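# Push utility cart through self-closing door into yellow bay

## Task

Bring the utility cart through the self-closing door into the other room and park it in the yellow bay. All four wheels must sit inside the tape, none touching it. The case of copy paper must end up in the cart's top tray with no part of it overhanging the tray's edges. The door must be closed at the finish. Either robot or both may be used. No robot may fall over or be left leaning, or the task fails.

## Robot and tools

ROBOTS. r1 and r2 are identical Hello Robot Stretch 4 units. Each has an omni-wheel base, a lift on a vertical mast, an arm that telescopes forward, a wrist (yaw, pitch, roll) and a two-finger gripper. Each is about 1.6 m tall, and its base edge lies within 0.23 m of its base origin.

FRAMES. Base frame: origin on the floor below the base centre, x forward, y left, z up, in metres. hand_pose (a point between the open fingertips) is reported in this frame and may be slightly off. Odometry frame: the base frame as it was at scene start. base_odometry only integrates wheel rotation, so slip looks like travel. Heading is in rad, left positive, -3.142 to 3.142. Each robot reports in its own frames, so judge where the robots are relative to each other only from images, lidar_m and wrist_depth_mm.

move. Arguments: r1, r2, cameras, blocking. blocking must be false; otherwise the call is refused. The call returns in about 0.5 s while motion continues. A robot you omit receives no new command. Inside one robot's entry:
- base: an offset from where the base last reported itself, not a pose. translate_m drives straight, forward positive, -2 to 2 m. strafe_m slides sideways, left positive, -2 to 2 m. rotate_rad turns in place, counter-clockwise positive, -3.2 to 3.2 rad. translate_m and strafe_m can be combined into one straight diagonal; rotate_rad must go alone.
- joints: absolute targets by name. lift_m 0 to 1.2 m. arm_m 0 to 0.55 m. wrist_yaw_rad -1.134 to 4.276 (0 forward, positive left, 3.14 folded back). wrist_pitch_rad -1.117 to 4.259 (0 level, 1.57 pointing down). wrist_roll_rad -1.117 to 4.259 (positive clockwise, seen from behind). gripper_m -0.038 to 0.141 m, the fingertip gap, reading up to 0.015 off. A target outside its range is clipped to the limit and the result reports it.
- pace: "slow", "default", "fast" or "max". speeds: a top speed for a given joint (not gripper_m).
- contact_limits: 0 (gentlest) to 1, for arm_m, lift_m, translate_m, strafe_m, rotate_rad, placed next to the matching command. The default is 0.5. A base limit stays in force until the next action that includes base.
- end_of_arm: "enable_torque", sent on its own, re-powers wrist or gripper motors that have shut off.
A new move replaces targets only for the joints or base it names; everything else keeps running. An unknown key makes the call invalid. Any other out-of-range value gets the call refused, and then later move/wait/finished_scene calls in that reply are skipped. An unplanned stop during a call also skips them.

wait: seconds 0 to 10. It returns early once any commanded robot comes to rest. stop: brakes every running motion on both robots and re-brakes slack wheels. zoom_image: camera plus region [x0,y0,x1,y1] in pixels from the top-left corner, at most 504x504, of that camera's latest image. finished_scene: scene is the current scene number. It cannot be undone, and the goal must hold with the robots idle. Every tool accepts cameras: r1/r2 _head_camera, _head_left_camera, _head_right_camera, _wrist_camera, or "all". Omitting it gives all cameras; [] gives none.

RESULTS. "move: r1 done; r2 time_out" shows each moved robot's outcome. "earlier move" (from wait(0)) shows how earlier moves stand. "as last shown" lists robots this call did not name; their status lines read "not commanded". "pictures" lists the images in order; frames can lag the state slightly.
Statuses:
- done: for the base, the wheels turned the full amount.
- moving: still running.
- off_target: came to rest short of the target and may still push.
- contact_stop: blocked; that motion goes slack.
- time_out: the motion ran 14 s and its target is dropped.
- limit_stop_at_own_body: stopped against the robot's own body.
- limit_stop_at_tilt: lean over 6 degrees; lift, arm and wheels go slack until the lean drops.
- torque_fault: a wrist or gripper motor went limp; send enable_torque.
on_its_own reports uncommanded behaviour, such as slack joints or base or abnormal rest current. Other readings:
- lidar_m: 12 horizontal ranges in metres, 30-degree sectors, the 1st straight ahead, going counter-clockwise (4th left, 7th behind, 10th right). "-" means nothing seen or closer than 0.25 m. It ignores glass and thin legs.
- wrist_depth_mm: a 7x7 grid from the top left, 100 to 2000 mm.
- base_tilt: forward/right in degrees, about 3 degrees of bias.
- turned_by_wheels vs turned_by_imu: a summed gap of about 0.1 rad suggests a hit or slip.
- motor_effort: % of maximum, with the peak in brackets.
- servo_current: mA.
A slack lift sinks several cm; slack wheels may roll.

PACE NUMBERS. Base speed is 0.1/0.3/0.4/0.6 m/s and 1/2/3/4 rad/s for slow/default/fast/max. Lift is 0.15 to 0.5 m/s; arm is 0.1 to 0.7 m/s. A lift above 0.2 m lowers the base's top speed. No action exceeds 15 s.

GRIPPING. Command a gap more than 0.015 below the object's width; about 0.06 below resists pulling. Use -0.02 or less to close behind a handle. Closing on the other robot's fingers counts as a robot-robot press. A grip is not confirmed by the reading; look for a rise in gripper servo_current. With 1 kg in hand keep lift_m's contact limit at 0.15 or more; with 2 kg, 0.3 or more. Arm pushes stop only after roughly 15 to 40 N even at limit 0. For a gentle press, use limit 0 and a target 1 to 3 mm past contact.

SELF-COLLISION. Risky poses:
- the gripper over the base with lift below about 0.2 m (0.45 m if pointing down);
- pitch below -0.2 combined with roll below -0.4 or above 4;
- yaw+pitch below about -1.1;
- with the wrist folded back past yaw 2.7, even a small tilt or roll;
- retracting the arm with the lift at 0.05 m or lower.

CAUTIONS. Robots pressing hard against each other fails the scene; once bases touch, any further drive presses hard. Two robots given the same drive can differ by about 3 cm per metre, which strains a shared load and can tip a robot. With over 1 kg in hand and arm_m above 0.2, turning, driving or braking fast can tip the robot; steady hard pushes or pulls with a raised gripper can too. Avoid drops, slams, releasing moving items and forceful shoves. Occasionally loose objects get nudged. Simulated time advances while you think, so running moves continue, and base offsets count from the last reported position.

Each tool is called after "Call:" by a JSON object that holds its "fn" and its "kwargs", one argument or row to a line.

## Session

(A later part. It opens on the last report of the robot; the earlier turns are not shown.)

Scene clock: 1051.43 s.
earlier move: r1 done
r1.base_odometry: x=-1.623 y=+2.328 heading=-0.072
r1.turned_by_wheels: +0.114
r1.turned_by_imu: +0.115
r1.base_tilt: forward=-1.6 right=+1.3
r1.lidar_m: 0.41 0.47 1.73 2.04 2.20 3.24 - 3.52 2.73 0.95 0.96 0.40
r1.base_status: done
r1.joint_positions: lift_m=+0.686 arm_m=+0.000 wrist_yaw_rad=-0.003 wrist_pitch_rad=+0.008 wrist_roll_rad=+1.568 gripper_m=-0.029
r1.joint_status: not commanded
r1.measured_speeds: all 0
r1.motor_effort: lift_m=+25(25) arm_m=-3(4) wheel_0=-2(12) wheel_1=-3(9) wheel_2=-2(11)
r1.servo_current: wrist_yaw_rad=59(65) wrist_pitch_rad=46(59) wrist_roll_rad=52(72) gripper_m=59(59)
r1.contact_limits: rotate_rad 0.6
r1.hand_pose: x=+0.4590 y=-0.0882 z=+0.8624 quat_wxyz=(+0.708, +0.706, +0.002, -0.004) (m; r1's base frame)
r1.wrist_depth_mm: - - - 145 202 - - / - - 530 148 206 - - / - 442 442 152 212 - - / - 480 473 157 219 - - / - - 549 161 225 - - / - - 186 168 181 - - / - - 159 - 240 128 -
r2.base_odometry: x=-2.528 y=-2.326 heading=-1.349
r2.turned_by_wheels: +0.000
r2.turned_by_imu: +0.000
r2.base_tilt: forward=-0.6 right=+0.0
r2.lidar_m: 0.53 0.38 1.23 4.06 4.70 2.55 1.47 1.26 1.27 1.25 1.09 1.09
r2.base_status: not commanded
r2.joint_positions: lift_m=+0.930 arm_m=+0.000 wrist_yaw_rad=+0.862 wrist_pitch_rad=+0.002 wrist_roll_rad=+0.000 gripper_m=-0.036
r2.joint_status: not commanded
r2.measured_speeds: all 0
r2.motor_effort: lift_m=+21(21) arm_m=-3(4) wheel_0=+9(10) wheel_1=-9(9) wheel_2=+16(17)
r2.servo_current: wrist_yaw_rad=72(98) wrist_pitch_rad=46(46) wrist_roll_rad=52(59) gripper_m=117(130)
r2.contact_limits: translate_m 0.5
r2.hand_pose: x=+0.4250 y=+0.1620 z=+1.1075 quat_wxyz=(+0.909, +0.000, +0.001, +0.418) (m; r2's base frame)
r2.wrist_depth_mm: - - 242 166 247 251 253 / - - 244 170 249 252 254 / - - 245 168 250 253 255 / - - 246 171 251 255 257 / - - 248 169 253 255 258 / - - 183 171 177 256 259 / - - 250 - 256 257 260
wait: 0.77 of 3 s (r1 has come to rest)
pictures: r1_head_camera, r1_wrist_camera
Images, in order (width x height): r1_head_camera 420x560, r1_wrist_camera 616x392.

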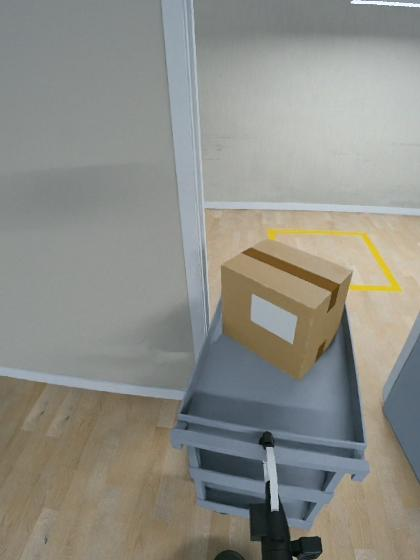

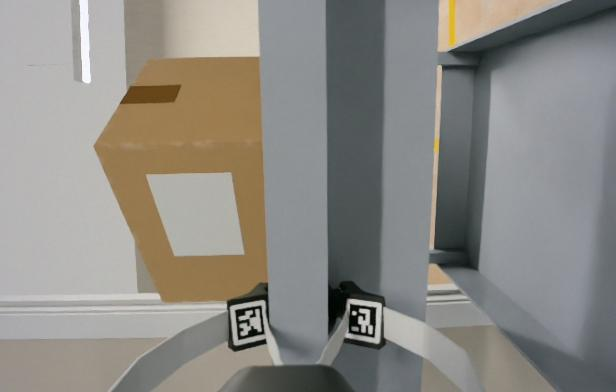

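Call:
{"fn": "move", "kwargs": {
  "blocking": false,
  "r1": {"base":{"strafe_m":0.1},"pace":"slow","contact_limits":{"strafe_m":0.6}},
  "cameras": []
}}

Call:
{"fn": "wait", "kwargs": {
  "seconds": 3,
  "cameras": ["r1_head_camera","r1_wrist_camera","r1_head_left_camera"]
}}

Scene clock: 1085.90 s.
move: r1 moving
r1.base_odometry: x=-1.622 y=+2.342 heading=-0.073
r1.turned_by_wheels: +0.000
r1.turned_by_imu: -0.001
r1.base_tilt: forward=-1.6 right=+1.3
r1.lidar_m: 0.41 0.44 1.76 2.02 2.18 3.22 - 3.53 2.73 0.96 0.98 0.42
r1.base_status: strafe_m moving
r1.joint_positions: lift_m=+0.686 arm_m=+0.000 wrist_yaw_rad=-0.003 wrist_pitch_rad=+0.008 wrist_roll_rad=+1.568 gripper_m=-0.029
r1.joint_status: not commanded
r1.measured_speeds: translate_m=+0.000 strafe_m=+0.057 rotate_rad=-0.001 lift_m=+0.000 arm_m=+0.000 wrist_yaw_rad=+0.000 wrist_pitch_rad=+0.000 wrist_roll_rad=+0.000
r1.motor_effort: lift_m=+25(25) arm_m=-3(4) wheel_0=-11(11) wheel_1=+4(7) wheel_2=+0(1)
r1.servo_current: wrist_yaw_rad=46(65) wrist_pitch_rad=59(59) wrist_roll_rad=39(59) gripper_m=52(59)
r1.contact_limits: strafe_m 0.6
r1.hand_pose: x=+0.4590 y=-0.0882 z=+0.8624 quat_wxyz=(+0.708, +0.706, +0.002, -0.004) (m; r1's base frame)
r1.wrist_depth_mm: - - - 148 204 1499 - / - - 539 150 209 - - / - 436 442 155 216 - - / - 480 473 158 220 - - / - - 544 163 227 - - / - - 183 169 181 - - / - 135 159 127 239 - -
r2: as last shown
r2.lidar_m: 0.54 0.38 1.25 4.09 4.73 2.56 1.46 1.24 1.23 1.27 1.09 1.07
r2.motor_effort: lift_m=+21(21) arm_m=-3(4) wheel_0=+9(9) wheel_1=-9(9) wheel_2=+16(16)
r2.servo_current: wrist_yaw_rad=85(91) wrist_pitch_rad=39(46) wrist_roll_rad=46(59) gripper_m=124(124)
r2.contact_limits: translate_m 0.5
r2.wrist_depth_mm: - - 243 166 248 251 252 / - - 243 169 249 252 254 / - - 245 167 251 254 254 / - - 247 170 252 254 257 / - - 247 169 254 256 257 / - - 183 171 178 257 258 / - - 250 - 255 257 260
pictures: none
No camera images: "cameras" was empty.

Scene clock: 1087.53 s.
earlier move: r1 done
r1.base_odometry: x=-1.616 y=+2.428 heading=-0.073
r1.turned_by_wheels: +0.000
r1.turned_by_imu: +0.001
r1.base_tilt: forward=-1.6 right=+1.3
r1.lidar_m: 0.41 1.19 1.75 1.94 2.09 3.08 - 3.61 2.84 1.01 1.06 0.38
r1.base_status: done
r1.joint_positions: lift_m=+0.686 arm_m=+0.000 wrist_yaw_rad=-0.003 wrist_pitch_rad=+0.008 wrist_roll_rad=+1.568 gripper_m=-0.029
r1.joint_status: not commanded
r1.measured_speeds: all 0
r1.motor_effort: lift_m=+25(25) arm_m=-4(4) wheel_0=-5(12) wheel_1=+2(7) wheel_2=+1(2)
r1.servo_current: wrist_yaw_rad=46(78) wrist_pitch_rad=52(65) wrist_roll_rad=52(65) gripper_m=59(59)
r1.contact_limits: strafe_m 0.6
r1.hand_pose: x=+0.4590 y=-0.0882 z=+0.8624 quat_wxyz=(+0.708, +0.706, +0.002, -0.004) (m; r1's base frame)
r1.wrist_depth_mm: - - 525 128 185 - - / - 433 433 133 193 - - / - 433 439 - 202 - - / - 544 512 - 213 - - / - - 597 155 223 - - / - - 180 167 181 - - / - 136 158 126 247 - -
r2.base_odometry: x=-2.528 y=-2.326 heading=-1.349
r2.turned_by_wheels: +0.000
r2.turned_by_imu: +0.000
r2.base_tilt: forward=-0.6 right=+0.0
r2.lidar_m: 0.54 0.39 1.32 4.06 4.72 2.59 1.49 1.25 1.25 1.28 1.09 1.09
r2.base_status: not commanded
r2.joint_positions: lift_m=+0.930 arm_m=+0.000 wrist_yaw_rad=+0.862 wrist_pitch_rad=+0.002 wrist_roll_rad=+0.000 gripper_m=-0.036
r2.joint_status: not commanded
r2.measured_speeds: all 0
r2.motor_effort: lift_m=+21(21) arm_m=-4(4) wheel_0=+9(10) wheel_1=-9(9) wheel_2=+16(16)
r2.servo_current: wrist_yaw_rad=72(91) wrist_pitch_rad=46(46) wrist_roll_rad=59(59) gripper_m=124(124)
r2.contact_limits: translate_m 0.5
r2.hand_pose: x=+0.4250 y=+0.1620 z=+1.1075 quat_wxyz=(+0.909, +0.000, +0.001, +0.418) (m; r2's base frame)
r2.wrist_depth_mm: - - 242 165 247 250 253 / - - 244 170 249 252 253 / - - 245 167 251 253 254 / - - 247 171 251 254 257 / - - 249 170 254 255 258 / - - 183 171 178 258 259 / - - 250 - 256 258 262
wait: 1.63 of 3 s (r1 has come to rest)
pictures: r1_head_camera, r1_head_left_camera, r1_wrist_camera
Images, in order (width x height): r1_head_camera 420x560, r1_head_left_camera 420x672, r1_wrist_camera 616x392.

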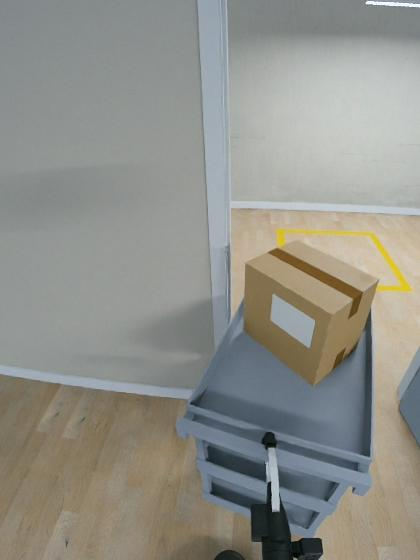

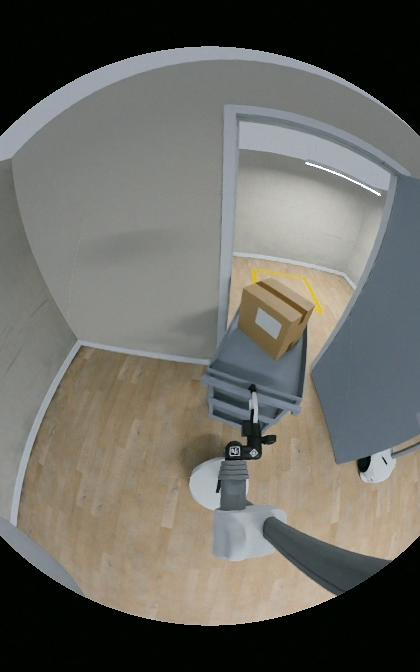

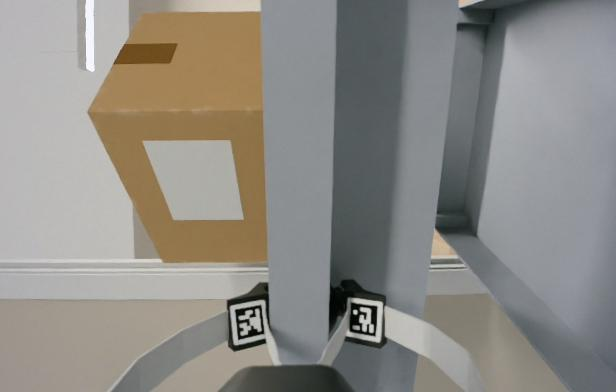

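Call:
{"fn": "move", "kwargs": {
  "blocking": false,
  "r1": {"base":{"strafe_m":0.07},"pace":"slow","contact_limits":{"strafe_m":0.6}},
  "cameras": []
}}

Call:
{"fn": "wait", "kwargs": {
  "seconds": 3,
  "cameras": ["r1_head_camera","r1_head_left_camera"]
}}

Call:
{"fn": "zoom_image", "kwargs": {
  "camera": "r1_head_left_camera",
  "region": [170, 230, 390, 450]
}}

Scene clock: 1097.53 s.
move: r1 moving
r1.base_odometry: x=-1.615 y=+2.442 heading=-0.073
r1.turned_by_wheels: +0.000
r1.turned_by_imu: -0.001
r1.base_tilt: forward=-1.5 right=+1.3
r1.lidar_m: 0.40 1.19 1.74 1.92 2.09 3.07 - 3.65 2.84 1.05 1.06 0.39
r1.base_status: strafe_m moving
r1.joint_positions: lift_m=+0.686 arm_m=+0.000 wrist_yaw_rad=-0.003 wrist_pitch_rad=+0.008 wrist_roll_rad=+1.568 gripper_m=-0.029
r1.joint_status: not commanded
r1.measured_speeds: translate_m=+0.000 strafe_m=+0.056 rotate_rad=+0.001 lift_m=+0.000 arm_m=+0.000 wrist_yaw_rad=+0.000 wrist_pitch_rad=+0.000 wrist_roll_rad=+0.000
r1.motor_effort: lift_m=+25(25) arm_m=-3(4) wheel_0=-8(10) wheel_1=+5(7) wheel_2=+0(1)
r1.servo_current: wrist_yaw_rad=52(65) wrist_pitch_rad=46(59) wrist_roll_rad=52(59) gripper_m=59(59)
r1.contact_limits: strafe_m 0.6
r1.hand_pose: x=+0.4590 y=-0.0882 z=+0.8624 quat_wxyz=(+0.708, +0.706, +0.002, -0.004) (m; r1's base frame)
r1.wrist_depth_mm: - 521 508 126 182 - - / - 430 430 132 191 - - / - 439 442 - 200 - - / - 559 517 - 212 - - / - - 597 154 223 - - / - - 180 167 181 - - / - 136 158 126 248 - -
r2: as last shown
r2.lidar_m: 0.54 0.38 1.34 4.09 4.70 2.59 1.47 1.25 1.25 1.27 1.08 1.09
r2.motor_effort: lift_m=+21(21) arm_m=-4(4) wheel_0=+9(9) wheel_1=-9(10) wheel_2=+16(16)
r2.servo_current: wrist_yaw_rad=72(98) wrist_pitch_rad=33(46) wrist_roll_rad=39(52) gripper_m=117(130)
r2.contact_limits: translate_m 0.5
r2.wrist_depth_mm: - - 242 165 247 251 253 / - - 244 170 249 250 253 / - - 245 168 250 254 256 / - - 246 171 252 254 257 / - - 249 170 252 256 257 / - - 183 171 178 257 259 / - - 250 - 256 258 262
pictures: none
No camera images: "cameras" was empty.

Scene clock: 1098.87 s.
earlier move: r1 done
r1.base_odometry: x=-1.611 y=+2.497 heading=-0.073
r1.turned_by_wheels: +0.000
r1.turned_by_imu: +0.000
r1.base_tilt: forward=-1.6 right=+1.3
r1.lidar_m: 0.44 1.19 1.77 1.86 2.01 3.00 - 3.75 2.93 1.11 1.11 0.37
r1.base_status: done
r1.joint_positions: lift_m=+0.686 arm_m=+0.000 wrist_yaw_rad=-0.003 wrist_pitch_rad=+0.008 wrist_roll_rad=+1.568 gripper_m=-0.029
r1.joint_status: not commanded
r1.measured_speeds: all 0
r1.motor_effort: lift_m=+25(25) arm_m=-3(4) wheel_0=-6(10) wheel_1=+1(7) wheel_2=+1(2)
r1.servo_current: wrist_yaw_rad=65(72) wrist_pitch_rad=52(59) wrist_roll_rad=52(72) gripper_m=52(59)
r1.contact_limits: strafe_m 0.6
r1.hand_pose: x=+0.4590 y=-0.0882 z=+0.8624 quat_wxyz=(+0.708, +0.706, +0.002, -0.004) (m; r1's base frame)
r1.wrist_depth_mm: - 442 449 116 171 172 - / - 399 402 121 182 - - / - 473 455 - 193 - - / - - 554 138 205 - - / - - - 148 220 - - / - - 181 165 181 - - / - - 159 126 252 - -
r2.base_odometry: x=-2.528 y=-2.326 heading=-1.349
r2.turned_by_wheels: +0.000
r2.turned_by_imu: +0.000
r2.base_tilt: forward=-0.6 right=+0.0
r2.lidar_m: 0.52 0.39 1.39 4.05 4.73 2.58 1.45 1.25 1.24 1.27 1.08 1.09
r2.base_status: not commanded
r2.joint_positions: lift_m=+0.930 arm_m=+0.000 wrist_yaw_rad=+0.862 wrist_pitch_rad=+0.002 wrist_roll_rad=+0.000 gripper_m=-0.036
r2.joint_status: not commanded
r2.measured_speeds: all 0
r2.motor_effort: lift_m=+21(21) arm_m=-4(4) wheel_0=+9(10) wheel_1=-9(10) wheel_2=+16(17)
r2.servo_current: wrist_yaw_rad=85(98) wrist_pitch_rad=39(46) wrist_roll_rad=52(59) gripper_m=130(130)
r2.contact_limits: translate_m 0.5
r2.hand_pose: x=+0.4250 y=+0.1620 z=+1.1075 quat_wxyz=(+0.909, +0.000, +0.001, +0.418) (m; r2's base frame)
r2.wrist_depth_mm: - - 242 166 247 251 252 / - - 245 170 249 251 254 / - - 246 167 250 254 255 / - - 246 171 252 255 257 / - - 248 170 253 256 258 / - - 183 171 178 256 259 / - - 250 - 256 258 262
wait: 1.33 of 3 s (r1 has come to rest)
pictures: r1_head_camera, r1_head_left_camera
Images, in order (width x height): r1_head_camera 420x560, r1_head_left_camera 420x672.

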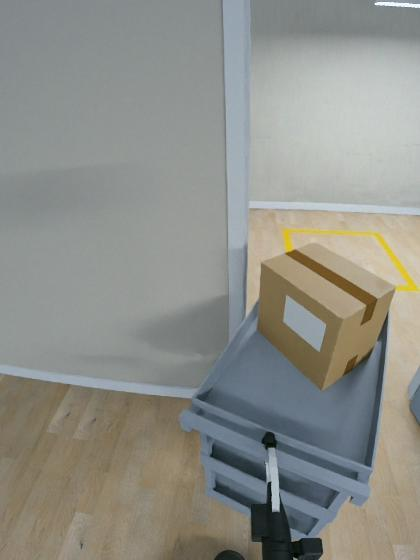

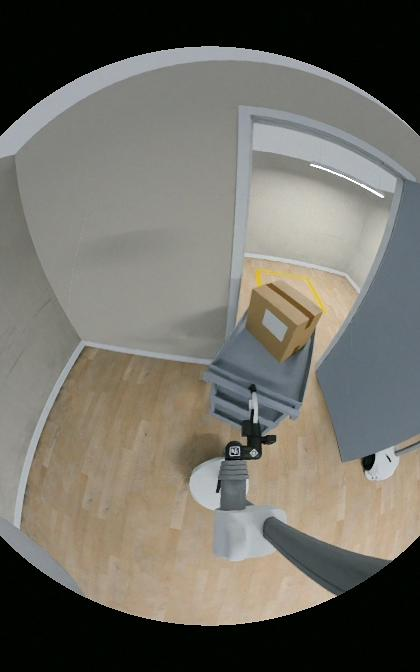

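Scaled by 2.291 from the camera's 420x672 image, which has a finer 600x960 frame.

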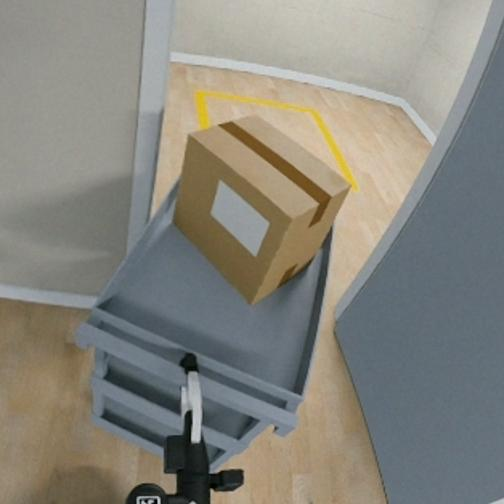

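Call:
{"fn": "move", "kwargs": {
  "blocking": false,
  "r1": {"base":{"translate_m":0.272,"strafe_m":-0.127},"pace":"slow","contact_limits":{"translate_m":0.6}},
  "cameras": []
}}

Call:
{"fn": "wait", "kwargs": {
  "seconds": 6,
  "cameras": ["r1_head_camera","r1_head_left_camera"]
}}

Scene clock: 1112.87 s.
move: r1 moving
r1.base_odometry: x=-1.599 y=+2.491 heading=-0.073
r1.turned_by_wheels: +0.000
r1.turned_by_imu: +0.000
r1.base_tilt: forward=-1.6 right=+1.3
r1.lidar_m: 0.42 1.17 1.74 1.87 2.00 3.00 - 3.76 2.89 1.10 1.11 0.37
r1.base_status: translate_m moving; strafe_m moving
r1.joint_positions: lift_m=+0.686 arm_m=+0.000 wrist_yaw_rad=-0.003 wrist_pitch_rad=+0.008 wrist_roll_rad=+1.568 gripper_m=-0.029
r1.joint_status: not commanded
r1.measured_speeds: translate_m=+0.049 strafe_m=-0.024 rotate_rad=+0.000 lift_m=+0.000 arm_m=+0.000 wrist_yaw_rad=+0.000 wrist_pitch_rad=+0.000 wrist_roll_rad=+0.000
r1.motor_effort: lift_m=+25(25) arm_m=-1(4) wheel_0=+9(10) wheel_1=+3(4) wheel_2=-8(9)
r1.servo_current: wrist_yaw_rad=39(65) wrist_pitch_rad=59(59) wrist_roll_rad=33(72) gripper_m=52(65)
r1.contact_limits: translate_m 0.6
r1.hand_pose: x=+0.4590 y=-0.0882 z=+0.8624 quat_wxyz=(+0.708, +0.706, +0.002, -0.004) (m; r1's base frame)
r1.wrist_depth_mm: - 439 442 113 169 170 - / - 397 399 120 180 180 - / - 469 452 128 190 - - / - - 554 136 204 - - / - - - 146 220 - - / - - 180 - 182 - - / - 135 165 126 251 128 -
r2: as last shown
r2.base_tilt: forward=-0.6 right=+0.1
r2.lidar_m: 0.51 0.39 1.40 4.07 4.72 2.58 1.44 1.25 1.27 1.25 1.07 1.07
r2.motor_effort: lift_m=+21(21) arm_m=-3(4) wheel_0=+9(9) wheel_1=-9(9) wheel_2=+16(16)
r2.servo_current: wrist_yaw_rad=78(91) wrist_pitch_rad=46(46) wrist_roll_rad=59(59) gripper_m=130(130)
r2.contact_limits: translate_m 0.5
r2.wrist_depth_mm: - - 241 166 248 250 252 / - - 245 169 249 252 253 / - - 246 168 250 253 256 / - - 247 171 251 255 257 / - - 249 169 253 256 259 / - - 183 171 178 257 259 / - - 250 - 256 258 262
pictures: none
No camera images: "cameras" was empty.

Scene clock: 1116.57 s.
earlier move: r1 done
r1.base_odometry: x=-1.349 y=+2.351 heading=-0.073
r1.turned_by_wheels: +0.000
r1.turned_by_imu: +0.000
r1.base_tilt: forward=-1.6 right=+1.3
r1.lidar_m: 0.45 0.89 1.32 1.98 2.13 3.16 - 3.58 1.31 0.93 0.98 0.32
r1.base_status: done
r1.joint_positions: lift_m=+0.686 arm_m=+0.000 wrist_yaw_rad=+0.002 wrist_pitch_rad=+0.008 wrist_roll_rad=+1.568 gripper_m=-0.029
r1.joint_status: not commanded
r1.measured_speeds: all 0
r1.motor_effort: lift_m=+25(25) arm_m=+4(4) wheel_0=+4(12) wheel_1=+2(7) wheel_2=-2(9)
r1.servo_current: wrist_yaw_rad=52(65) wrist_pitch_rad=52(65) wrist_roll_rad=39(72) gripper_m=52(65)
r1.contact_limits: translate_m 0.6
r1.hand_pose: x=+0.4594 y=-0.0870 z=+0.8624 quat_wxyz=(+0.708, +0.706, +0.003, -0.002) (m; r1's base frame)
r1.wrist_depth_mm: - 343 347 - - 136 - / - 424 424 - 147 148 - / - - 559 - 164 164 - / - - - 103 183 195 - / - - - 117 210 1661 - / - - 187 143 181 699 - / - - 159 - 285 137 -
r2.base_odometry: x=-2.528 y=-2.326 heading=-1.349
r2.turned_by_wheels: +0.000
r2.turned_by_imu: +0.001
r2.base_tilt: forward=-0.6 right=+0.0
r2.lidar_m: 0.54 0.39 3.50 4.10 4.71 2.58 1.45 1.24 1.25 1.25 1.08 1.08
r2.base_status: not commanded
r2.joint_positions: lift_m=+0.930 arm_m=+0.000 wrist_yaw_rad=+0.862 wrist_pitch_rad=+0.002 wrist_roll_rad=+0.000 gripper_m=-0.036
r2.joint_status: not commanded
r2.measured_speeds: all 0
r2.motor_effort: lift_m=+21(21) arm_m=-4(4) wheel_0=+9(10) wheel_1=-9(10) wheel_2=+16(17)
r2.servo_current: wrist_yaw_rad=91(91) wrist_pitch_rad=39(46) wrist_roll_rad=52(59) gripper_m=117(130)
r2.contact_limits: translate_m 0.5
r2.hand_pose: x=+0.4250 y=+0.1620 z=+1.1075 quat_wxyz=(+0.909, +0.000, +0.001, +0.418) (m; r2's base frame)
r2.wrist_depth_mm: - - 243 166 248 251 253 / - - 243 169 250 252 254 / - - 246 167 251 253 254 / - - 247 171 251 254 256 / - - 248 170 253 256 258 / - - 183 171 177 257 260 / - - 251 - 256 257 262
wait: 3.70 of 6 s (r1 has come to rest)
pictures: r1_head_camera, r1_head_left_camera
Images, in order (width x height): r1_head_camera 420x560, r1_head_left_camera 420x672.

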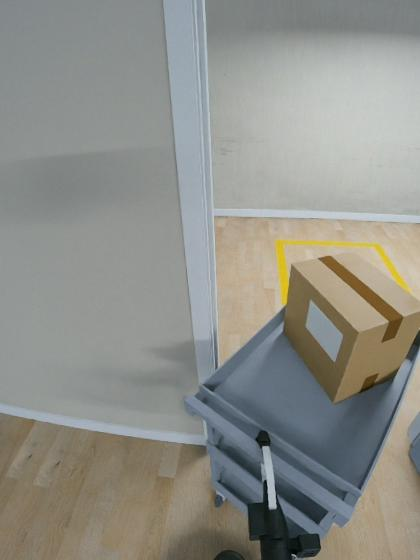

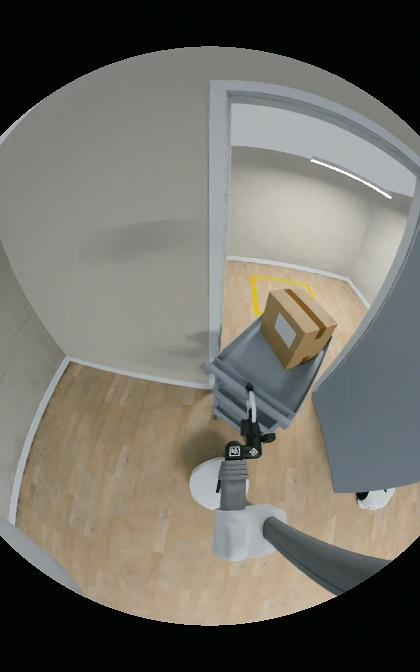

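Call:
{"fn": "move", "kwargs": {
  "blocking": false,
  "r1": {"base":{"strafe_m":-0.11},"pace":"slow","contact_limits":{"strafe_m":0.6}},
  "cameras": []
}}

Call:
{"fn": "wait", "kwargs": {
  "seconds": 3,
  "cameras": ["r1_head_camera","r1_head_left_camera"]
}}

Call:
{"fn": "zoom_image", "kwargs": {
  "camera": "r1_head_left_camera",
  "region": [170, 230, 390, 450]
}}

Scene clock: 1130.70 s.
move: r1 moving
r1.base_odometry: x=-1.350 y=+2.337 heading=-0.072
r1.turned_by_wheels: +0.000
r1.turned_by_imu: +0.000
r1.base_tilt: forward=-1.6 right=+1.2
r1.lidar_m: 0.45 0.90 1.32 1.99 2.13 3.16 - 3.56 1.28 0.93 0.97 0.35
r1.base_status: strafe_m moving
r1.joint_positions: lift_m=+0.686 arm_m=+0.000 wrist_yaw_rad=+0.002 wrist_pitch_rad=+0.008 wrist_roll_rad=+1.568 gripper_m=-0.029
r1.joint_status: not commanded
r1.measured_speeds: translate_m=+0.001 strafe_m=-0.057 rotate_rad=-0.005 lift_m=+0.000 arm_m=+0.000 wrist_yaw_rad=+0.000 wrist_pitch_rad=+0.000 wrist_roll_rad=+0.000
r1.motor_effort: lift_m=+25(25) arm_m=+4(4) wheel_0=+12(12) wheel_1=-5(7) wheel_2=+1(2)
r1.servo_current: wrist_yaw_rad=65(72) wrist_pitch_rad=46(59) wrist_roll_rad=52(65) gripper_m=59(59)
r1.contact_limits: strafe_m 0.6
r1.hand_pose: x=+0.4594 y=-0.0869 z=+0.8624 quat_wxyz=(+0.708, +0.706, +0.003, -0.002) (m; r1's base frame)
r1.wrist_depth_mm: 1921 342 343 - - 135 - / - 421 427 - 146 146 - / - - 559 - 162 163 - / - - - 104 182 194 - / - - - 113 210 1576 - / - - 661 - 182 676 - / - - 166 128 282 137 -
r2: as last shown
r2.turned_by_imu: +0.000
r2.lidar_m: 0.53 0.37 3.50 4.07 4.71 2.58 1.46 1.25 1.25 1.28 1.07 1.09
r2.motor_effort: lift_m=+21(21) arm_m=-3(4) wheel_0=+9(9) wheel_1=-9(9) wheel_2=+16(16)
r2.servo_current: wrist_yaw_rad=78(91) wrist_pitch_rad=46(46) wrist_roll_rad=52(52) gripper_m=130(130)
r2.contact_limits: translate_m 0.5
r2.wrist_depth_mm: - - 243 166 248 250 252 / - - 243 169 250 252 253 / - - 245 167 250 254 254 / - - 246 171 252 254 257 / - - 248 170 254 256 258 / - - 183 172 178 257 259 / - - 250 - 257 258 263
pictures: none
No camera images: "cameras" was empty.

Scene clock: 1132.43 s.
earlier move: r1 done
r1.base_odometry: x=-1.357 y=+2.241 heading=-0.073
r1.turned_by_wheels: +0.000
r1.turned_by_imu: -0.001
r1.base_tilt: forward=-1.6 right=+1.3
r1.lidar_m: 0.43 0.88 1.33 2.08 2.24 3.34 - 3.46 0.93 0.86 0.88 0.34
r1.base_status: done
r1.joint_positions: lift_m=+0.686 arm_m=+0.000 wrist_yaw_rad=+0.002 wrist_pitch_rad=+0.008 wrist_roll_rad=+1.568 gripper_m=-0.029
r1.joint_status: not commanded
r1.measured_speeds: all 0
r1.motor_effort: lift_m=+25(25) arm_m=+2(4) wheel_0=+3(12) wheel_1=-4(8) wheel_2=+0(2)
r1.servo_current: wrist_yaw_rad=39(72) wrist_pitch_rad=52(65) wrist_roll_rad=52(65) gripper_m=46(65)
r1.contact_limits: strafe_m 0.6
r1.hand_pose: x=+0.4595 y=-0.0868 z=+0.8624 quat_wxyz=(+0.708, +0.706, +0.004, -0.002) (m; r1's base frame)
r1.wrist_depth_mm: - 359 364 - 148 146 - / - 402 404 - 158 159 - / - 564 508 103 174 170 - / - - - 115 191 - - / - - - - 213 1618 - / - - - - 181 1576 1281 / 661 654 174 - 177 137 -
r2.base_odometry: x=-2.528 y=-2.326 heading=-1.349
r2.turned_by_wheels: +0.000
r2.turned_by_imu: +0.000
r2.base_tilt: forward=-0.6 right=+0.0
r2.lidar_m: 0.52 0.38 3.50 4.08 4.74 2.55 1.47 1.23 1.26 1.24 1.08 1.09
r2.base_status: not commanded
r2.joint_positions: lift_m=+0.930 arm_m=+0.000 wrist_yaw_rad=+0.862 wrist_pitch_rad=+0.002 wrist_roll_rad=+0.000 gripper_m=-0.036
r2.joint_status: not commanded
r2.measured_speeds: all 0
r2.motor_effort: lift_m=+21(21) arm_m=-4(4) wheel_0=+9(10) wheel_1=-9(10) wheel_2=+16(17)
r2.servo_current: wrist_yaw_rad=78(91) wrist_pitch_rad=39(46) wrist_roll_rad=39(59) gripper_m=117(130)
r2.contact_limits: translate_m 0.5
r2.hand_pose: x=+0.4250 y=+0.1620 z=+1.1075 quat_wxyz=(+0.909, +0.000, +0.001, +0.418) (m; r2's base frame)
r2.wrist_depth_mm: - - 243 165 248 251 253 / - - 244 169 249 252 253 / - - 245 167 250 253 254 / - - 246 171 252 256 256 / - - 247 169 253 256 258 / - - 183 171 178 256 260 / - - 250 - 254 257 262
wait: 1.73 of 3 s (r1 has come to rest)
pictures: r1_head_camera, r1_head_left_camera
Images, in order (width x height): r1_head_camera 420x560, r1_head_left_camera 420x672.

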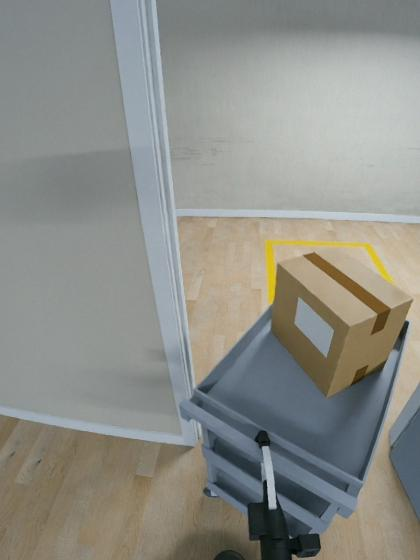

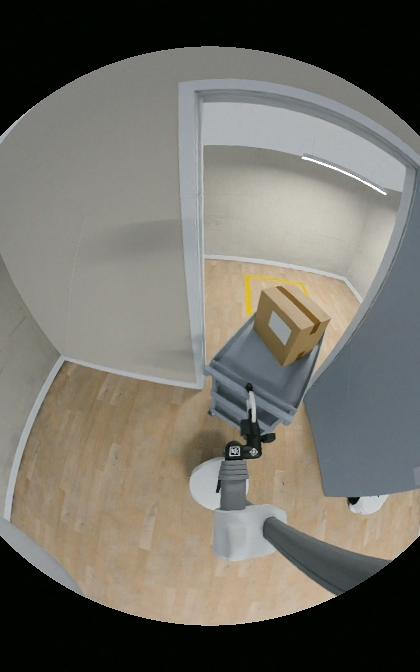

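Scaled by 2.291 from the camera's 420x672 image, which has a finer 600x960 frame.

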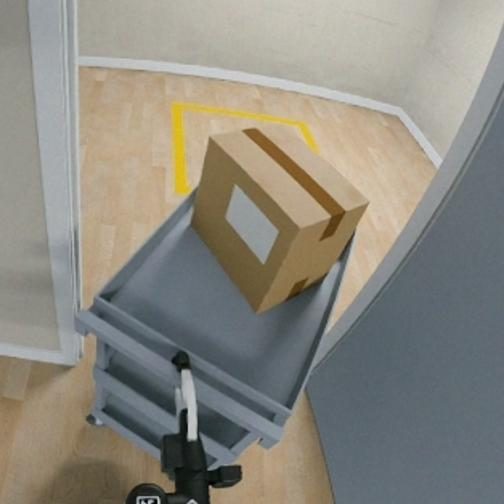

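Call:
{"fn": "move", "kwargs": {
  "blocking": false,
  "r1": {"base":{"strafe_m":-0.1},"pace":"slow","contact_limits":{"strafe_m":0.6}},
  "cameras": []
}}

Call:
{"fn": "wait", "kwargs": {
  "seconds": 3,
  "cameras": ["r1_head_camera","r1_head_left_camera"]
}}

Call:
{"fn": "zoom_image", "kwargs": {
  "camera": "r1_head_left_camera",
  "region": [150, 230, 370, 450]
}}

Scene clock: 1143.53 s.
move: r1 moving
r1.base_odometry: x=-1.358 y=+2.227 heading=-0.073
r1.turned_by_wheels: +0.000
r1.turned_by_imu: +0.000
r1.base_tilt: forward=-1.6 right=+1.3
r1.lidar_m: 0.43 0.86 1.30 2.08 2.26 3.35 - 3.44 0.88 0.83 0.86 0.36
r1.base_status: strafe_m moving
r1.joint_positions: lift_m=+0.686 arm_m=+0.000 wrist_yaw_rad=+0.002 wrist_pitch_rad=+0.008 wrist_roll_rad=+1.568 gripper_m=-0.029
r1.joint_status: not commanded
r1.measured_speeds: translate_m=+0.000 strafe_m=-0.056 rotate_rad=-0.002 lift_m=+0.000 arm_m=+0.000 wrist_yaw_rad=+0.000 wrist_pitch_rad=+0.000 wrist_roll_rad=+0.000
r1.motor_effort: lift_m=+25(25) arm_m=-4(4) wheel_0=+7(11) wheel_1=-6(7) wheel_2=+0(1)
r1.servo_current: wrist_yaw_rad=65(65) wrist_pitch_rad=59(59) wrist_roll_rad=59(59) gripper_m=52(65)
r1.contact_limits: strafe_m 0.6
r1.hand_pose: x=+0.4595 y=-0.0868 z=+0.8624 quat_wxyz=(+0.708, +0.706, +0.004, -0.002) (m; r1's base frame)
r1.wrist_depth_mm: 1863 359 362 - 147 146 - / - 402 404 - 158 159 - / - 549 512 104 173 169 - / - - - 115 191 - - / - - - - 213 1618 - / - - - - 181 1618 504 / 668 647 176 - 177 128 -
r2: as last shown
r2.base_tilt: forward=-0.7 right=+0.0
r2.lidar_m: 0.53 0.39 3.49 4.08 4.73 2.59 1.43 1.24 1.24 1.27 1.09 1.08
r2.motor_effort: lift_m=+21(21) arm_m=-3(4) wheel_0=+9(9) wheel_1=-9(9) wheel_2=+16(17)
r2.servo_current: wrist_yaw_rad=72(85) wrist_pitch_rad=33(46) wrist_roll_rad=46(59) gripper_m=124(130)
r2.contact_limits: translate_m 0.5
r2.wrist_depth_mm: - - 243 166 247 250 253 / - - 245 170 250 252 255 / - - 244 167 252 254 254 / - - 247 171 252 253 257 / - - 248 169 254 257 259 / - - 183 172 178 257 259 / - - 250 - 256 258 262
pictures: none
No camera images: "cameras" was empty.

Scene clock: 1145.17 s.
earlier move: r1 done
r1.base_odometry: x=-1.364 y=+2.142 heading=-0.073
r1.turned_by_wheels: +0.000
r1.turned_by_imu: +0.000
r1.base_tilt: forward=-1.6 right=+1.3
r1.lidar_m: 0.42 0.86 1.28 2.17 2.35 3.46 - 3.34 0.80 0.76 0.75 0.36
r1.base_status: done
r1.joint_positions: lift_m=+0.686 arm_m=+0.000 wrist_yaw_rad=+0.002 wrist_pitch_rad=+0.008 wrist_roll_rad=+1.568 gripper_m=-0.029
r1.joint_status: not commanded
r1.measured_speeds: all 0
r1.motor_effort: lift_m=+25(25) arm_m=-3(4) wheel_0=+3(11) wheel_1=-3(8) wheel_2=+0(3)
r1.servo_current: wrist_yaw_rad=59(72) wrist_pitch_rad=46(59) wrist_roll_rad=46(65) gripper_m=52(65)
r1.contact_limits: strafe_m 0.6
r1.hand_pose: x=+0.4595 y=-0.0868 z=+0.8624 quat_wxyz=(+0.708, +0.706, +0.004, -0.002) (m; r1's base frame)
r1.wrist_depth_mm: - 392 397 101 154 157 - / - 389 394 107 168 169 - / - 496 480 - 181 - - / - - 615 - 198 - - / - - - - 216 1708 - / - - - - 182 1618 - / - - 176 127 180 137 1255
r2.base_odometry: x=-2.528 y=-2.326 heading=-1.349
r2.turned_by_wheels: +0.000
r2.turned_by_imu: +0.000
r2.base_tilt: forward=-0.7 right=+0.0
r2.lidar_m: 0.53 0.41 3.49 4.07 4.72 2.58 1.46 1.25 1.24 1.26 1.08 1.09
r2.base_status: not commanded
r2.joint_positions: lift_m=+0.930 arm_m=+0.000 wrist_yaw_rad=+0.862 wrist_pitch_rad=+0.002 wrist_roll_rad=+0.000 gripper_m=-0.036
r2.joint_status: not commanded
r2.measured_speeds: all 0
r2.motor_effort: lift_m=+21(21) arm_m=-3(4) wheel_0=+9(10) wheel_1=-9(10) wheel_2=+16(17)
r2.servo_current: wrist_yaw_rad=72(98) wrist_pitch_rad=39(46) wrist_roll_rad=46(59) gripper_m=124(130)
r2.contact_limits: translate_m 0.5
r2.hand_pose: x=+0.4250 y=+0.1620 z=+1.1075 quat_wxyz=(+0.909, +0.000, +0.001, +0.418) (m; r2's base frame)
r2.wrist_depth_mm: - - 243 165 248 250 252 / - - 245 169 250 252 254 / - - 245 167 251 253 256 / - - 246 171 252 255 256 / - - 249 169 254 256 258 / - - 183 171 178 256 259 / - - 250 - 256 258 260
wait: 1.63 of 3 s (r1 has come to rest)
pictures: r1_head_camera, r1_head_left_camera
Images, in order (width x height): r1_head_camera 420x560, r1_head_left_camera 420x672.

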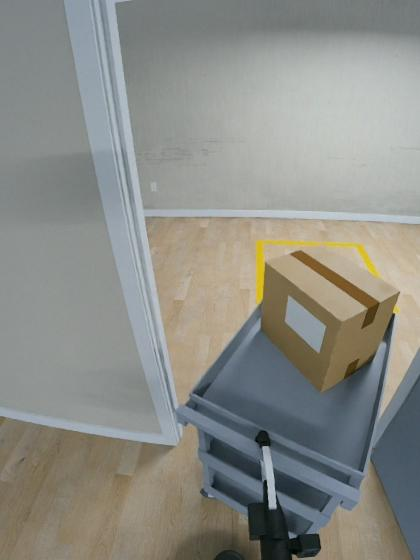

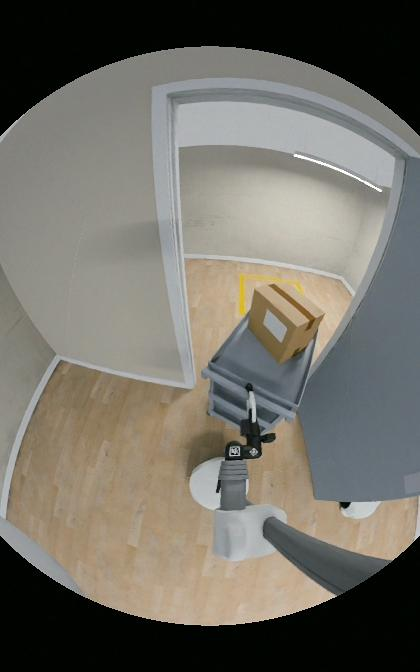

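Scaled by 2.291 from the camera's 420x672 image, which has a finer 600x960 frame.

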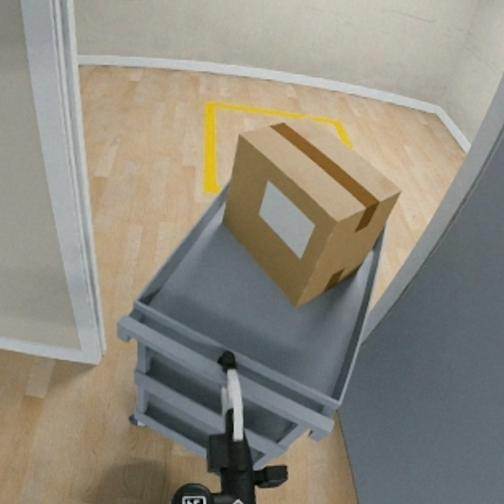

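Call:
{"fn": "move", "kwargs": {
  "blocking": false,
  "r1": {"base":{"translate_m":0.25,"strafe_m":-0.17},"pace":"slow","contact_limits":{"translate_m":0.6}},
  "cameras": []
}}

Call:
{"fn": "wait", "kwargs": {
  "seconds": 6,
  "cameras": ["r1_head_camera","r1_head_left_camera"]
}}

Call:
{"fn": "zoom_image", "kwargs": {
  "camera": "r1_head_left_camera",
  "region": [150, 230, 370, 450]
}}

Scene clock: 1155.57 s.
move: r1 moving
r1.base_odometry: x=-1.353 y=+2.133 heading=-0.073
r1.turned_by_wheels: +0.000
r1.turned_by_imu: +0.000
r1.base_tilt: forward=-1.6 right=+1.2
r1.lidar_m: 0.41 0.86 1.27 2.19 2.38 3.47 - 3.34 0.81 0.73 0.77 0.35
r1.base_status: translate_m moving; strafe_m moving
r1.joint_positions: lift_m=+0.686 arm_m=+0.000 wrist_yaw_rad=+0.002 wrist_pitch_rad=+0.008 wrist_roll_rad=+1.568 gripper_m=-0.029
r1.joint_status: not commanded
r1.measured_speeds: translate_m=+0.045 strafe_m=-0.031 rotate_rad=-0.003 lift_m=+0.000 arm_m=+0.000 wrist_yaw_rad=+0.000 wrist_pitch_rad=+0.000 wrist_roll_rad=+0.000
r1.motor_effort: lift_m=+25(25) arm_m=+0(4) wheel_0=+9(11) wheel_1=-3(4) wheel_2=-8(8)
r1.servo_current: wrist_yaw_rad=52(72) wrist_pitch_rad=52(52) wrist_roll_rad=52(59) gripper_m=59(59)
r1.contact_limits: translate_m 0.6
r1.hand_pose: x=+0.4594 y=-0.0868 z=+0.8624 quat_wxyz=(+0.708, +0.706, +0.004, -0.002) (m; r1's base frame)
r1.wrist_depth_mm: - 384 392 - 152 154 - / - 394 397 106 166 167 - / - 500 484 112 180 180 - / - - 615 - 196 - - / - - - - 215 1661 - / - - - - 181 1576 - / - - 175 129 180 137 1281
r2: as last shown
r2.base_tilt: forward=-0.6 right=+0.0
r2.lidar_m: 0.54 0.40 3.50 4.07 4.74 2.59 1.47 1.26 1.26 1.27 1.10 1.09
r2.motor_effort: lift_m=+21(21) arm_m=-4(4) wheel_0=+9(9) wheel_1=-9(9) wheel_2=+16(16)
r2.servo_current: wrist_yaw_rad=78(85) wrist_pitch_rad=33(46) wrist_roll_rad=39(59) gripper_m=117(124)
r2.contact_limits: translate_m 0.5
r2.wrist_depth_mm: - - 242 166 248 250 253 / - - 244 169 249 251 254 / - - 245 167 252 253 255 / - - 247 171 251 254 256 / - - 249 170 252 255 258 / - - 183 172 178 257 259 / - - 250 - 256 258 260
pictures: none
No camera images: "cameras" was empty.

Scene clock: 1159.27 s.
earlier move: r1 done
r1.base_odometry: x=-1.127 y=+1.954 heading=-0.073
r1.turned_by_wheels: +0.000
r1.turned_by_imu: -0.002
r1.base_tilt: forward=-1.6 right=+1.2
r1.lidar_m: 0.45 0.71 0.87 2.32 2.50 3.69 - 3.12 0.62 0.55 0.58 0.35
r1.base_status: done
r1.joint_positions: lift_m=+0.686 arm_m=+0.000 wrist_yaw_rad=+0.000 wrist_pitch_rad=+0.008 wrist_roll_rad=+1.568 gripper_m=-0.029
r1.joint_status: not commanded
r1.measured_speeds: all 0
r1.motor_effort: lift_m=+25(25) arm_m=+4(4) wheel_0=+3(11) wheel_1=-2(5) wheel_2=-4(8)
r1.servo_current: wrist_yaw_rad=72(72) wrist_pitch_rad=52(59) wrist_roll_rad=46(72) gripper_m=52(65)
r1.contact_limits: translate_m 0.6
r1.hand_pose: x=+0.4592 y=-0.0875 z=+0.8624 quat_wxyz=(+0.708, +0.706, +0.003, -0.003) (m; r1's base frame)
r1.wrist_depth_mm: 1661 355 357 - 146 145 - / - 410 410 - 156 154 - / - - 521 103 171 169 - / - - - 113 190 - - / - - - - 213 1661 - / - - - 153 181 1618 1281 / - - 177 - 273 137 1205
r2.base_odometry: x=-2.528 y=-2.326 heading=-1.349
r2.turned_by_wheels: +0.000
r2.turned_by_imu: +0.001
r2.base_tilt: forward=-0.6 right=+0.0
r2.lidar_m: 0.52 0.37 3.49 4.08 4.73 2.60 1.46 1.25 1.26 1.26 1.07 1.08
r2.base_status: not commanded
r2.joint_positions: lift_m=+0.930 arm_m=+0.000 wrist_yaw_rad=+0.862 wrist_pitch_rad=+0.002 wrist_roll_rad=+0.000 gripper_m=-0.036
r2.joint_status: not commanded
r2.measured_speeds: all 0
r2.motor_effort: lift_m=+21(21) arm_m=-3(4) wheel_0=+9(10) wheel_1=-9(10) wheel_2=+16(17)
r2.servo_current: wrist_yaw_rad=78(91) wrist_pitch_rad=39(52) wrist_roll_rad=46(59) gripper_m=117(130)
r2.contact_limits: translate_m 0.5
r2.hand_pose: x=+0.4250 y=+0.1620 z=+1.1075 quat_wxyz=(+0.909, +0.000, +0.001, +0.418) (m; r2's base frame)
r2.wrist_depth_mm: - - 243 166 248 250 253 / - - 244 169 248 252 254 / - - 244 167 249 253 254 / - - 247 171 252 254 256 / - - 249 170 253 255 258 / - - 183 171 178 257 260 / - - 250 - 256 256 262
wait: 3.70 of 6 s (r1 has come to rest)
pictures: r1_head_camera, r1_head_left_camera
Images, in order (width x height): r1_head_camera 420x560, r1_head_left_camera 420x672.

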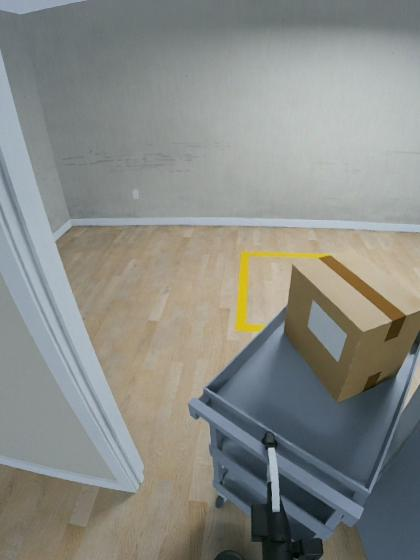

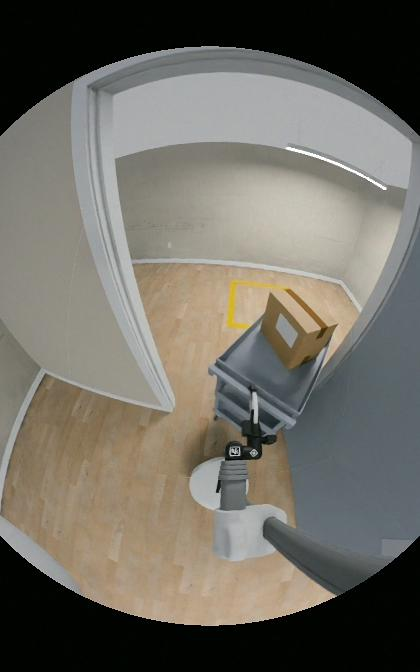

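Scaled by 2.291 from the camera's 420x672 image, which has a finer 600x960 frame.

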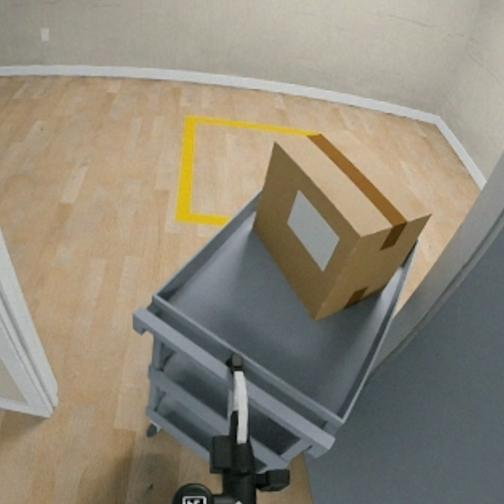

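Call:
{"fn": "move", "kwargs": {
  "blocking": false,
  "r1": {"base":{"translate_m":0.12,"strafe_m":-0.16},"pace":"slow","contact_limits":{"translate_m":0.6}},
  "cameras": []
}}

Call:
{"fn": "wait", "kwargs": {
  "seconds": 6,
  "cameras": ["r1_head_camera","r1_head_left_camera"]
}}

Scene clock: 1170.77 s.
move: r1 moving
r1.base_odometry: x=-1.120 y=+1.944 heading=-0.073
r1.turned_by_wheels: +0.000
r1.turned_by_imu: +0.000
r1.base_tilt: forward=-1.6 right=+1.2
r1.lidar_m: 0.44 0.71 0.86 2.33 2.48 3.69 - 3.17 0.60 0.54 0.56 0.33
r1.base_status: translate_m moving; strafe_m moving
r1.joint_positions: lift_m=+0.686 arm_m=+0.000 wrist_yaw_rad=+0.000 wrist_pitch_rad=+0.008 wrist_roll_rad=+1.568 gripper_m=-0.029
r1.joint_status: not commanded
r1.measured_speeds: translate_m=+0.029 strafe_m=-0.039 rotate_rad=+0.000 lift_m=+0.000 arm_m=+0.000 wrist_yaw_rad=+0.000 wrist_pitch_rad=+0.000 wrist_roll_rad=+0.000
r1.motor_effort: lift_m=+25(25) arm_m=+4(4) wheel_0=+9(9) wheel_1=-4(5) wheel_2=-5(7)
r1.servo_current: wrist_yaw_rad=46(52) wrist_pitch_rad=52(59) wrist_roll_rad=59(59) gripper_m=52(59)
r1.contact_limits: translate_m 0.6
r1.hand_pose: x=+0.4592 y=-0.0875 z=+0.8624 quat_wxyz=(+0.708, +0.706, +0.003, -0.003) (m; r1's base frame)
r1.wrist_depth_mm: 1708 351 353 - 144 144 - / - 413 415 - 157 154 - / - - 521 102 170 167 - / - - - 111 190 - - / - - - 121 211 1576 - / - - - - 181 1661 1281 / - - 175 - 274 136 1205
r2: as last shown
r2.turned_by_imu: +0.000
r2.lidar_m: 0.53 0.40 3.50 4.03 4.72 2.56 1.46 1.24 1.25 1.22 1.08 1.10
r2.motor_effort: lift_m=+21(21) arm_m=-4(4) wheel_0=+9(9) wheel_1=-9(9) wheel_2=+16(16)
r2.servo_current: wrist_yaw_rad=72(91) wrist_pitch_rad=33(46) wrist_roll_rad=46(59) gripper_m=124(130)
r2.contact_limits: translate_m 0.5
r2.wrist_depth_mm: - - 242 165 248 250 253 / - - 244 170 248 252 253 / - - 246 168 251 254 254 / - - 247 171 252 254 257 / - - 248 170 253 255 257 / - - 183 171 178 257 259 / - - 251 - 255 257 262
pictures: none
No camera images: "cameras" was empty.

Scene clock: 1173.53 s.
earlier move: r1 done
r1.base_odometry: x=-1.019 y=+1.786 heading=-0.072
r1.turned_by_wheels: +0.001
r1.turned_by_imu: +0.001
r1.base_tilt: forward=-1.6 right=+1.3
r1.lidar_m: 0.44 0.80 0.72 2.47 2.66 3.90 - 0.66 0.43 0.40 0.41 0.32
r1.base_status: done
r1.joint_positions: lift_m=+0.686 arm_m=+0.000 wrist_yaw_rad=+0.005 wrist_pitch_rad=+0.008 wrist_roll_rad=+1.568 gripper_m=-0.029
r1.joint_status: not commanded
r1.measured_speeds: all 0
r1.motor_effort: lift_m=+25(25) arm_m=+4(4) wheel_0=+11(12) wheel_1=+0(5) wheel_2=+2(7)
r1.servo_current: wrist_yaw_rad=46(72) wrist_pitch_rad=46(65) wrist_roll_rad=52(72) gripper_m=59(59)
r1.contact_limits: translate_m 0.6
r1.hand_pose: x=+0.4597 y=-0.0860 z=+0.8624 quat_wxyz=(+0.708, +0.706, +0.005, -0.001) (m; r1's base frame)
r1.wrist_depth_mm: 359 338 343 - - 130 - / - 421 433 - 143 144 - / - - 569 - 161 162 - / - - - - 182 194 - / - - - 112 210 1618 - / - - - - 184 1618 1281 / - - 177 - 294 133 382
r2.base_odometry: x=-2.528 y=-2.326 heading=-1.349
r2.turned_by_wheels: +0.000
r2.turned_by_imu: +0.000
r2.base_tilt: forward=-0.6 right=+0.0
r2.lidar_m: 0.55 0.38 3.50 4.09 4.71 2.56 1.48 1.25 1.26 1.27 1.08 1.08
r2.base_status: not commanded
r2.joint_positions: lift_m=+0.930 arm_m=+0.000 wrist_yaw_rad=+0.862 wrist_pitch_rad=+0.002 wrist_roll_rad=+0.000 gripper_m=-0.036
r2.joint_status: not commanded
r2.measured_speeds: all 0
r2.motor_effort: lift_m=+21(21) arm_m=-3(4) wheel_0=+9(10) wheel_1=-9(9) wheel_2=+16(17)
r2.servo_current: wrist_yaw_rad=85(98) wrist_pitch_rad=39(52) wrist_roll_rad=46(59) gripper_m=117(130)
r2.contact_limits: translate_m 0.5
r2.hand_pose: x=+0.4250 y=+0.1620 z=+1.1075 quat_wxyz=(+0.909, +0.000, +0.001, +0.418) (m; r2's base frame)
r2.wrist_depth_mm: - - 243 165 247 251 252 / - - 244 169 250 251 253 / - - 245 168 250 253 256 / - - 246 170 251 256 257 / - - 248 170 253 256 257 / - - 183 171 178 258 259 / - - 251 - 257 258 262
wait: 2.77 of 6 s (r1 has come to rest)
pictures: r1_head_camera, r1_head_left_camera
Images, in order (width x height): r1_head_camera 420x560, r1_head_left_camera 420x672.

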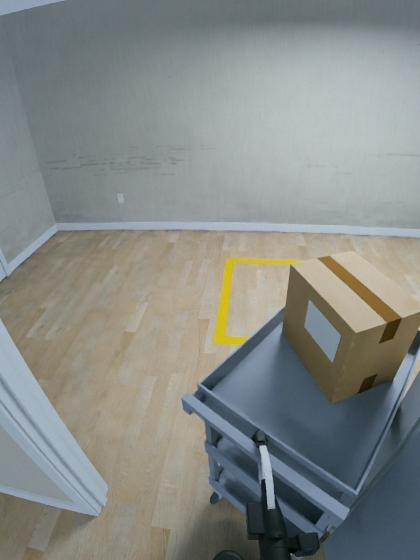

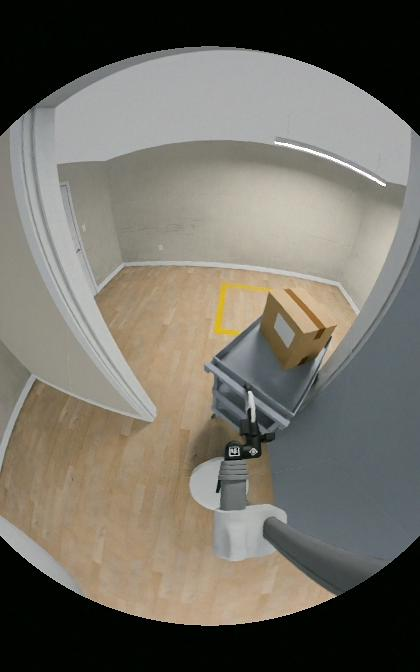

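Call:
{"fn": "move", "kwargs": {
  "blocking": false,
  "cameras": ["r1_head_right_camera", "r1_head_camera","r1_wrist_camera"]
}}

Call:
{"fn": "zoom_image", "kwargs": {
  "camera": "r1_head_right_camera",
  "region": [120, 230, 340, 450]
}}

Call:
{"fn": "zoom_image", "kwargs": {
  "camera": "r1_head_camera",
  "region": [170, 230, 420, 560]
}}

Scene clock: 1179.93 s.
r1.base_odometry: x=-1.019 y=+1.786 heading=-0.072
r1.turned_by_wheels: +0.000
r1.turned_by_imu: +0.000
r1.base_tilt: forward=-1.6 right=+1.3
r1.lidar_m: 0.41 0.80 0.74 2.46 2.65 3.91 - 0.64 0.43 0.40 0.40 0.33
r1.base_status: done
r1.joint_positions: lift_m=+0.686 arm_m=+0.000 wrist_yaw_rad=+0.005 wrist_pitch_rad=+0.008 wrist_roll_rad=+1.568 gripper_m=-0.029
r1.joint_status: not commanded
r1.measured_speeds: all 0
r1.motor_effort: lift_m=+25(25) arm_m=+4(4) wheel_0=+12(12) wheel_1=+0(5) wheel_2=+2(7)
r1.servo_current: wrist_yaw_rad=33(72) wrist_pitch_rad=59(65) wrist_roll_rad=33(72) gripper_m=46(59)
r1.contact_limits: translate_m 0.6
r1.hand_pose: x=+0.4597 y=-0.0860 z=+0.8624 quat_wxyz=(+0.708, +0.706, +0.005, -0.001) (m; r1's base frame)
r1.wrist_depth_mm: 359 340 345 - - 130 - / - 421 430 - 143 144 - / - - 569 - 160 161 - / - - - - 182 194 - / - - - 112 211 1661 - / - - - - 185 1708 1336 / - - 177 - 291 133 382
r2.base_odometry: x=-2.528 y=-2.326 heading=-1.349
r2.turned_by_wheels: +0.000
r2.turned_by_imu: +0.000
r2.base_tilt: forward=-0.6 right=+0.0
r2.lidar_m: 0.55 0.40 3.49 4.06 4.73 2.60 1.45 1.24 1.26 1.25 1.10 1.09
r2.base_status: not commanded
r2.joint_positions: lift_m=+0.930 arm_m=+0.000 wrist_yaw_rad=+0.862 wrist_pitch_rad=+0.002 wrist_roll_rad=+0.000 gripper_m=-0.036
r2.joint_status: not commanded
r2.measured_speeds: all 0
r2.motor_effort: lift_m=+21(21) arm_m=-4(4) wheel_0=+9(10) wheel_1=-9(9) wheel_2=+16(17)
r2.servo_current: wrist_yaw_rad=78(98) wrist_pitch_rad=39(52) wrist_roll_rad=52(59) gripper_m=124(130)
r2.contact_limits: translate_m 0.5
r2.hand_pose: x=+0.4250 y=+0.1620 z=+1.1075 quat_wxyz=(+0.909, +0.000, +0.001, +0.418) (m; r2's base frame)
r2.wrist_depth_mm: - - 242 165 249 251 253 / - - 244 170 250 252 254 / - - 245 167 250 253 255 / - - 247 171 252 254 256 / - - 248 169 254 256 258 / - - 183 171 178 258 259 / - - 250 - 256 258 262
pictures: r1_head_camera, r1_head_right_camera, r1_wrist_camera
Images, in order (width x height): r1_head_camera 420x560, r1_head_right_camera 420x672, r1_wrist_camera 616x392.

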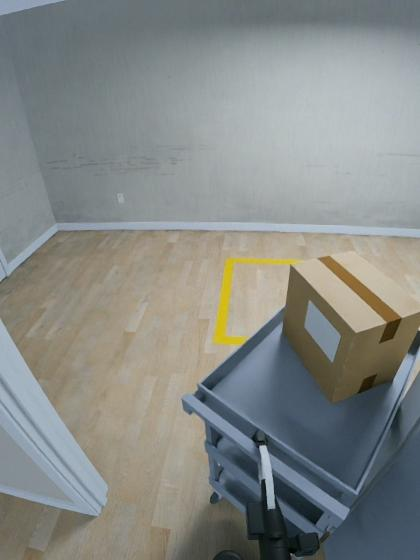

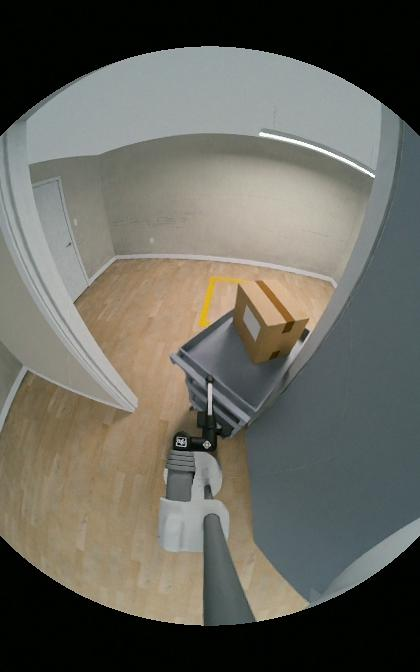

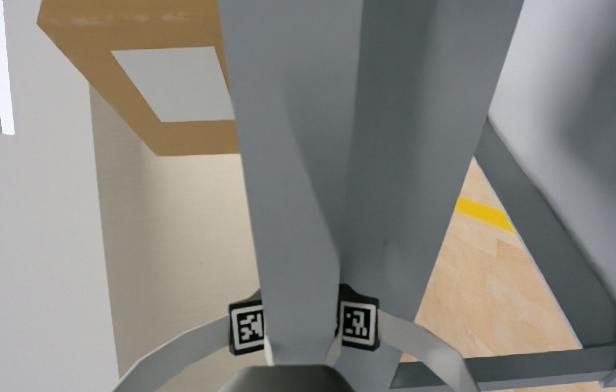

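Scaled by 2.291 from the camera's 420x672 image, which has a finer 600x960 frame.

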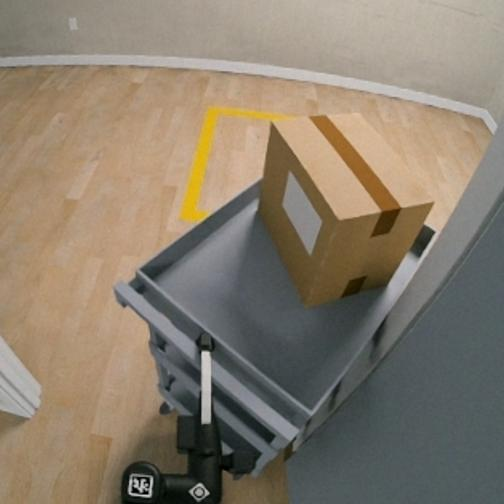

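Scaled by 1.527 from the camera's 420x560 image, which has a finer 600x800 frame.

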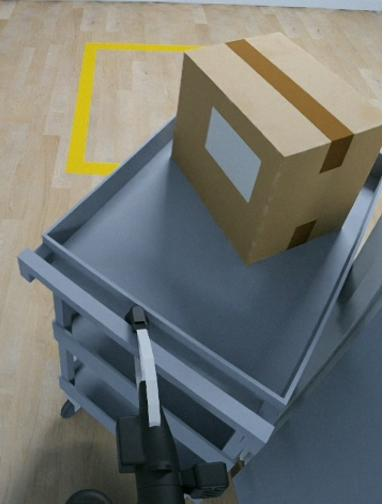

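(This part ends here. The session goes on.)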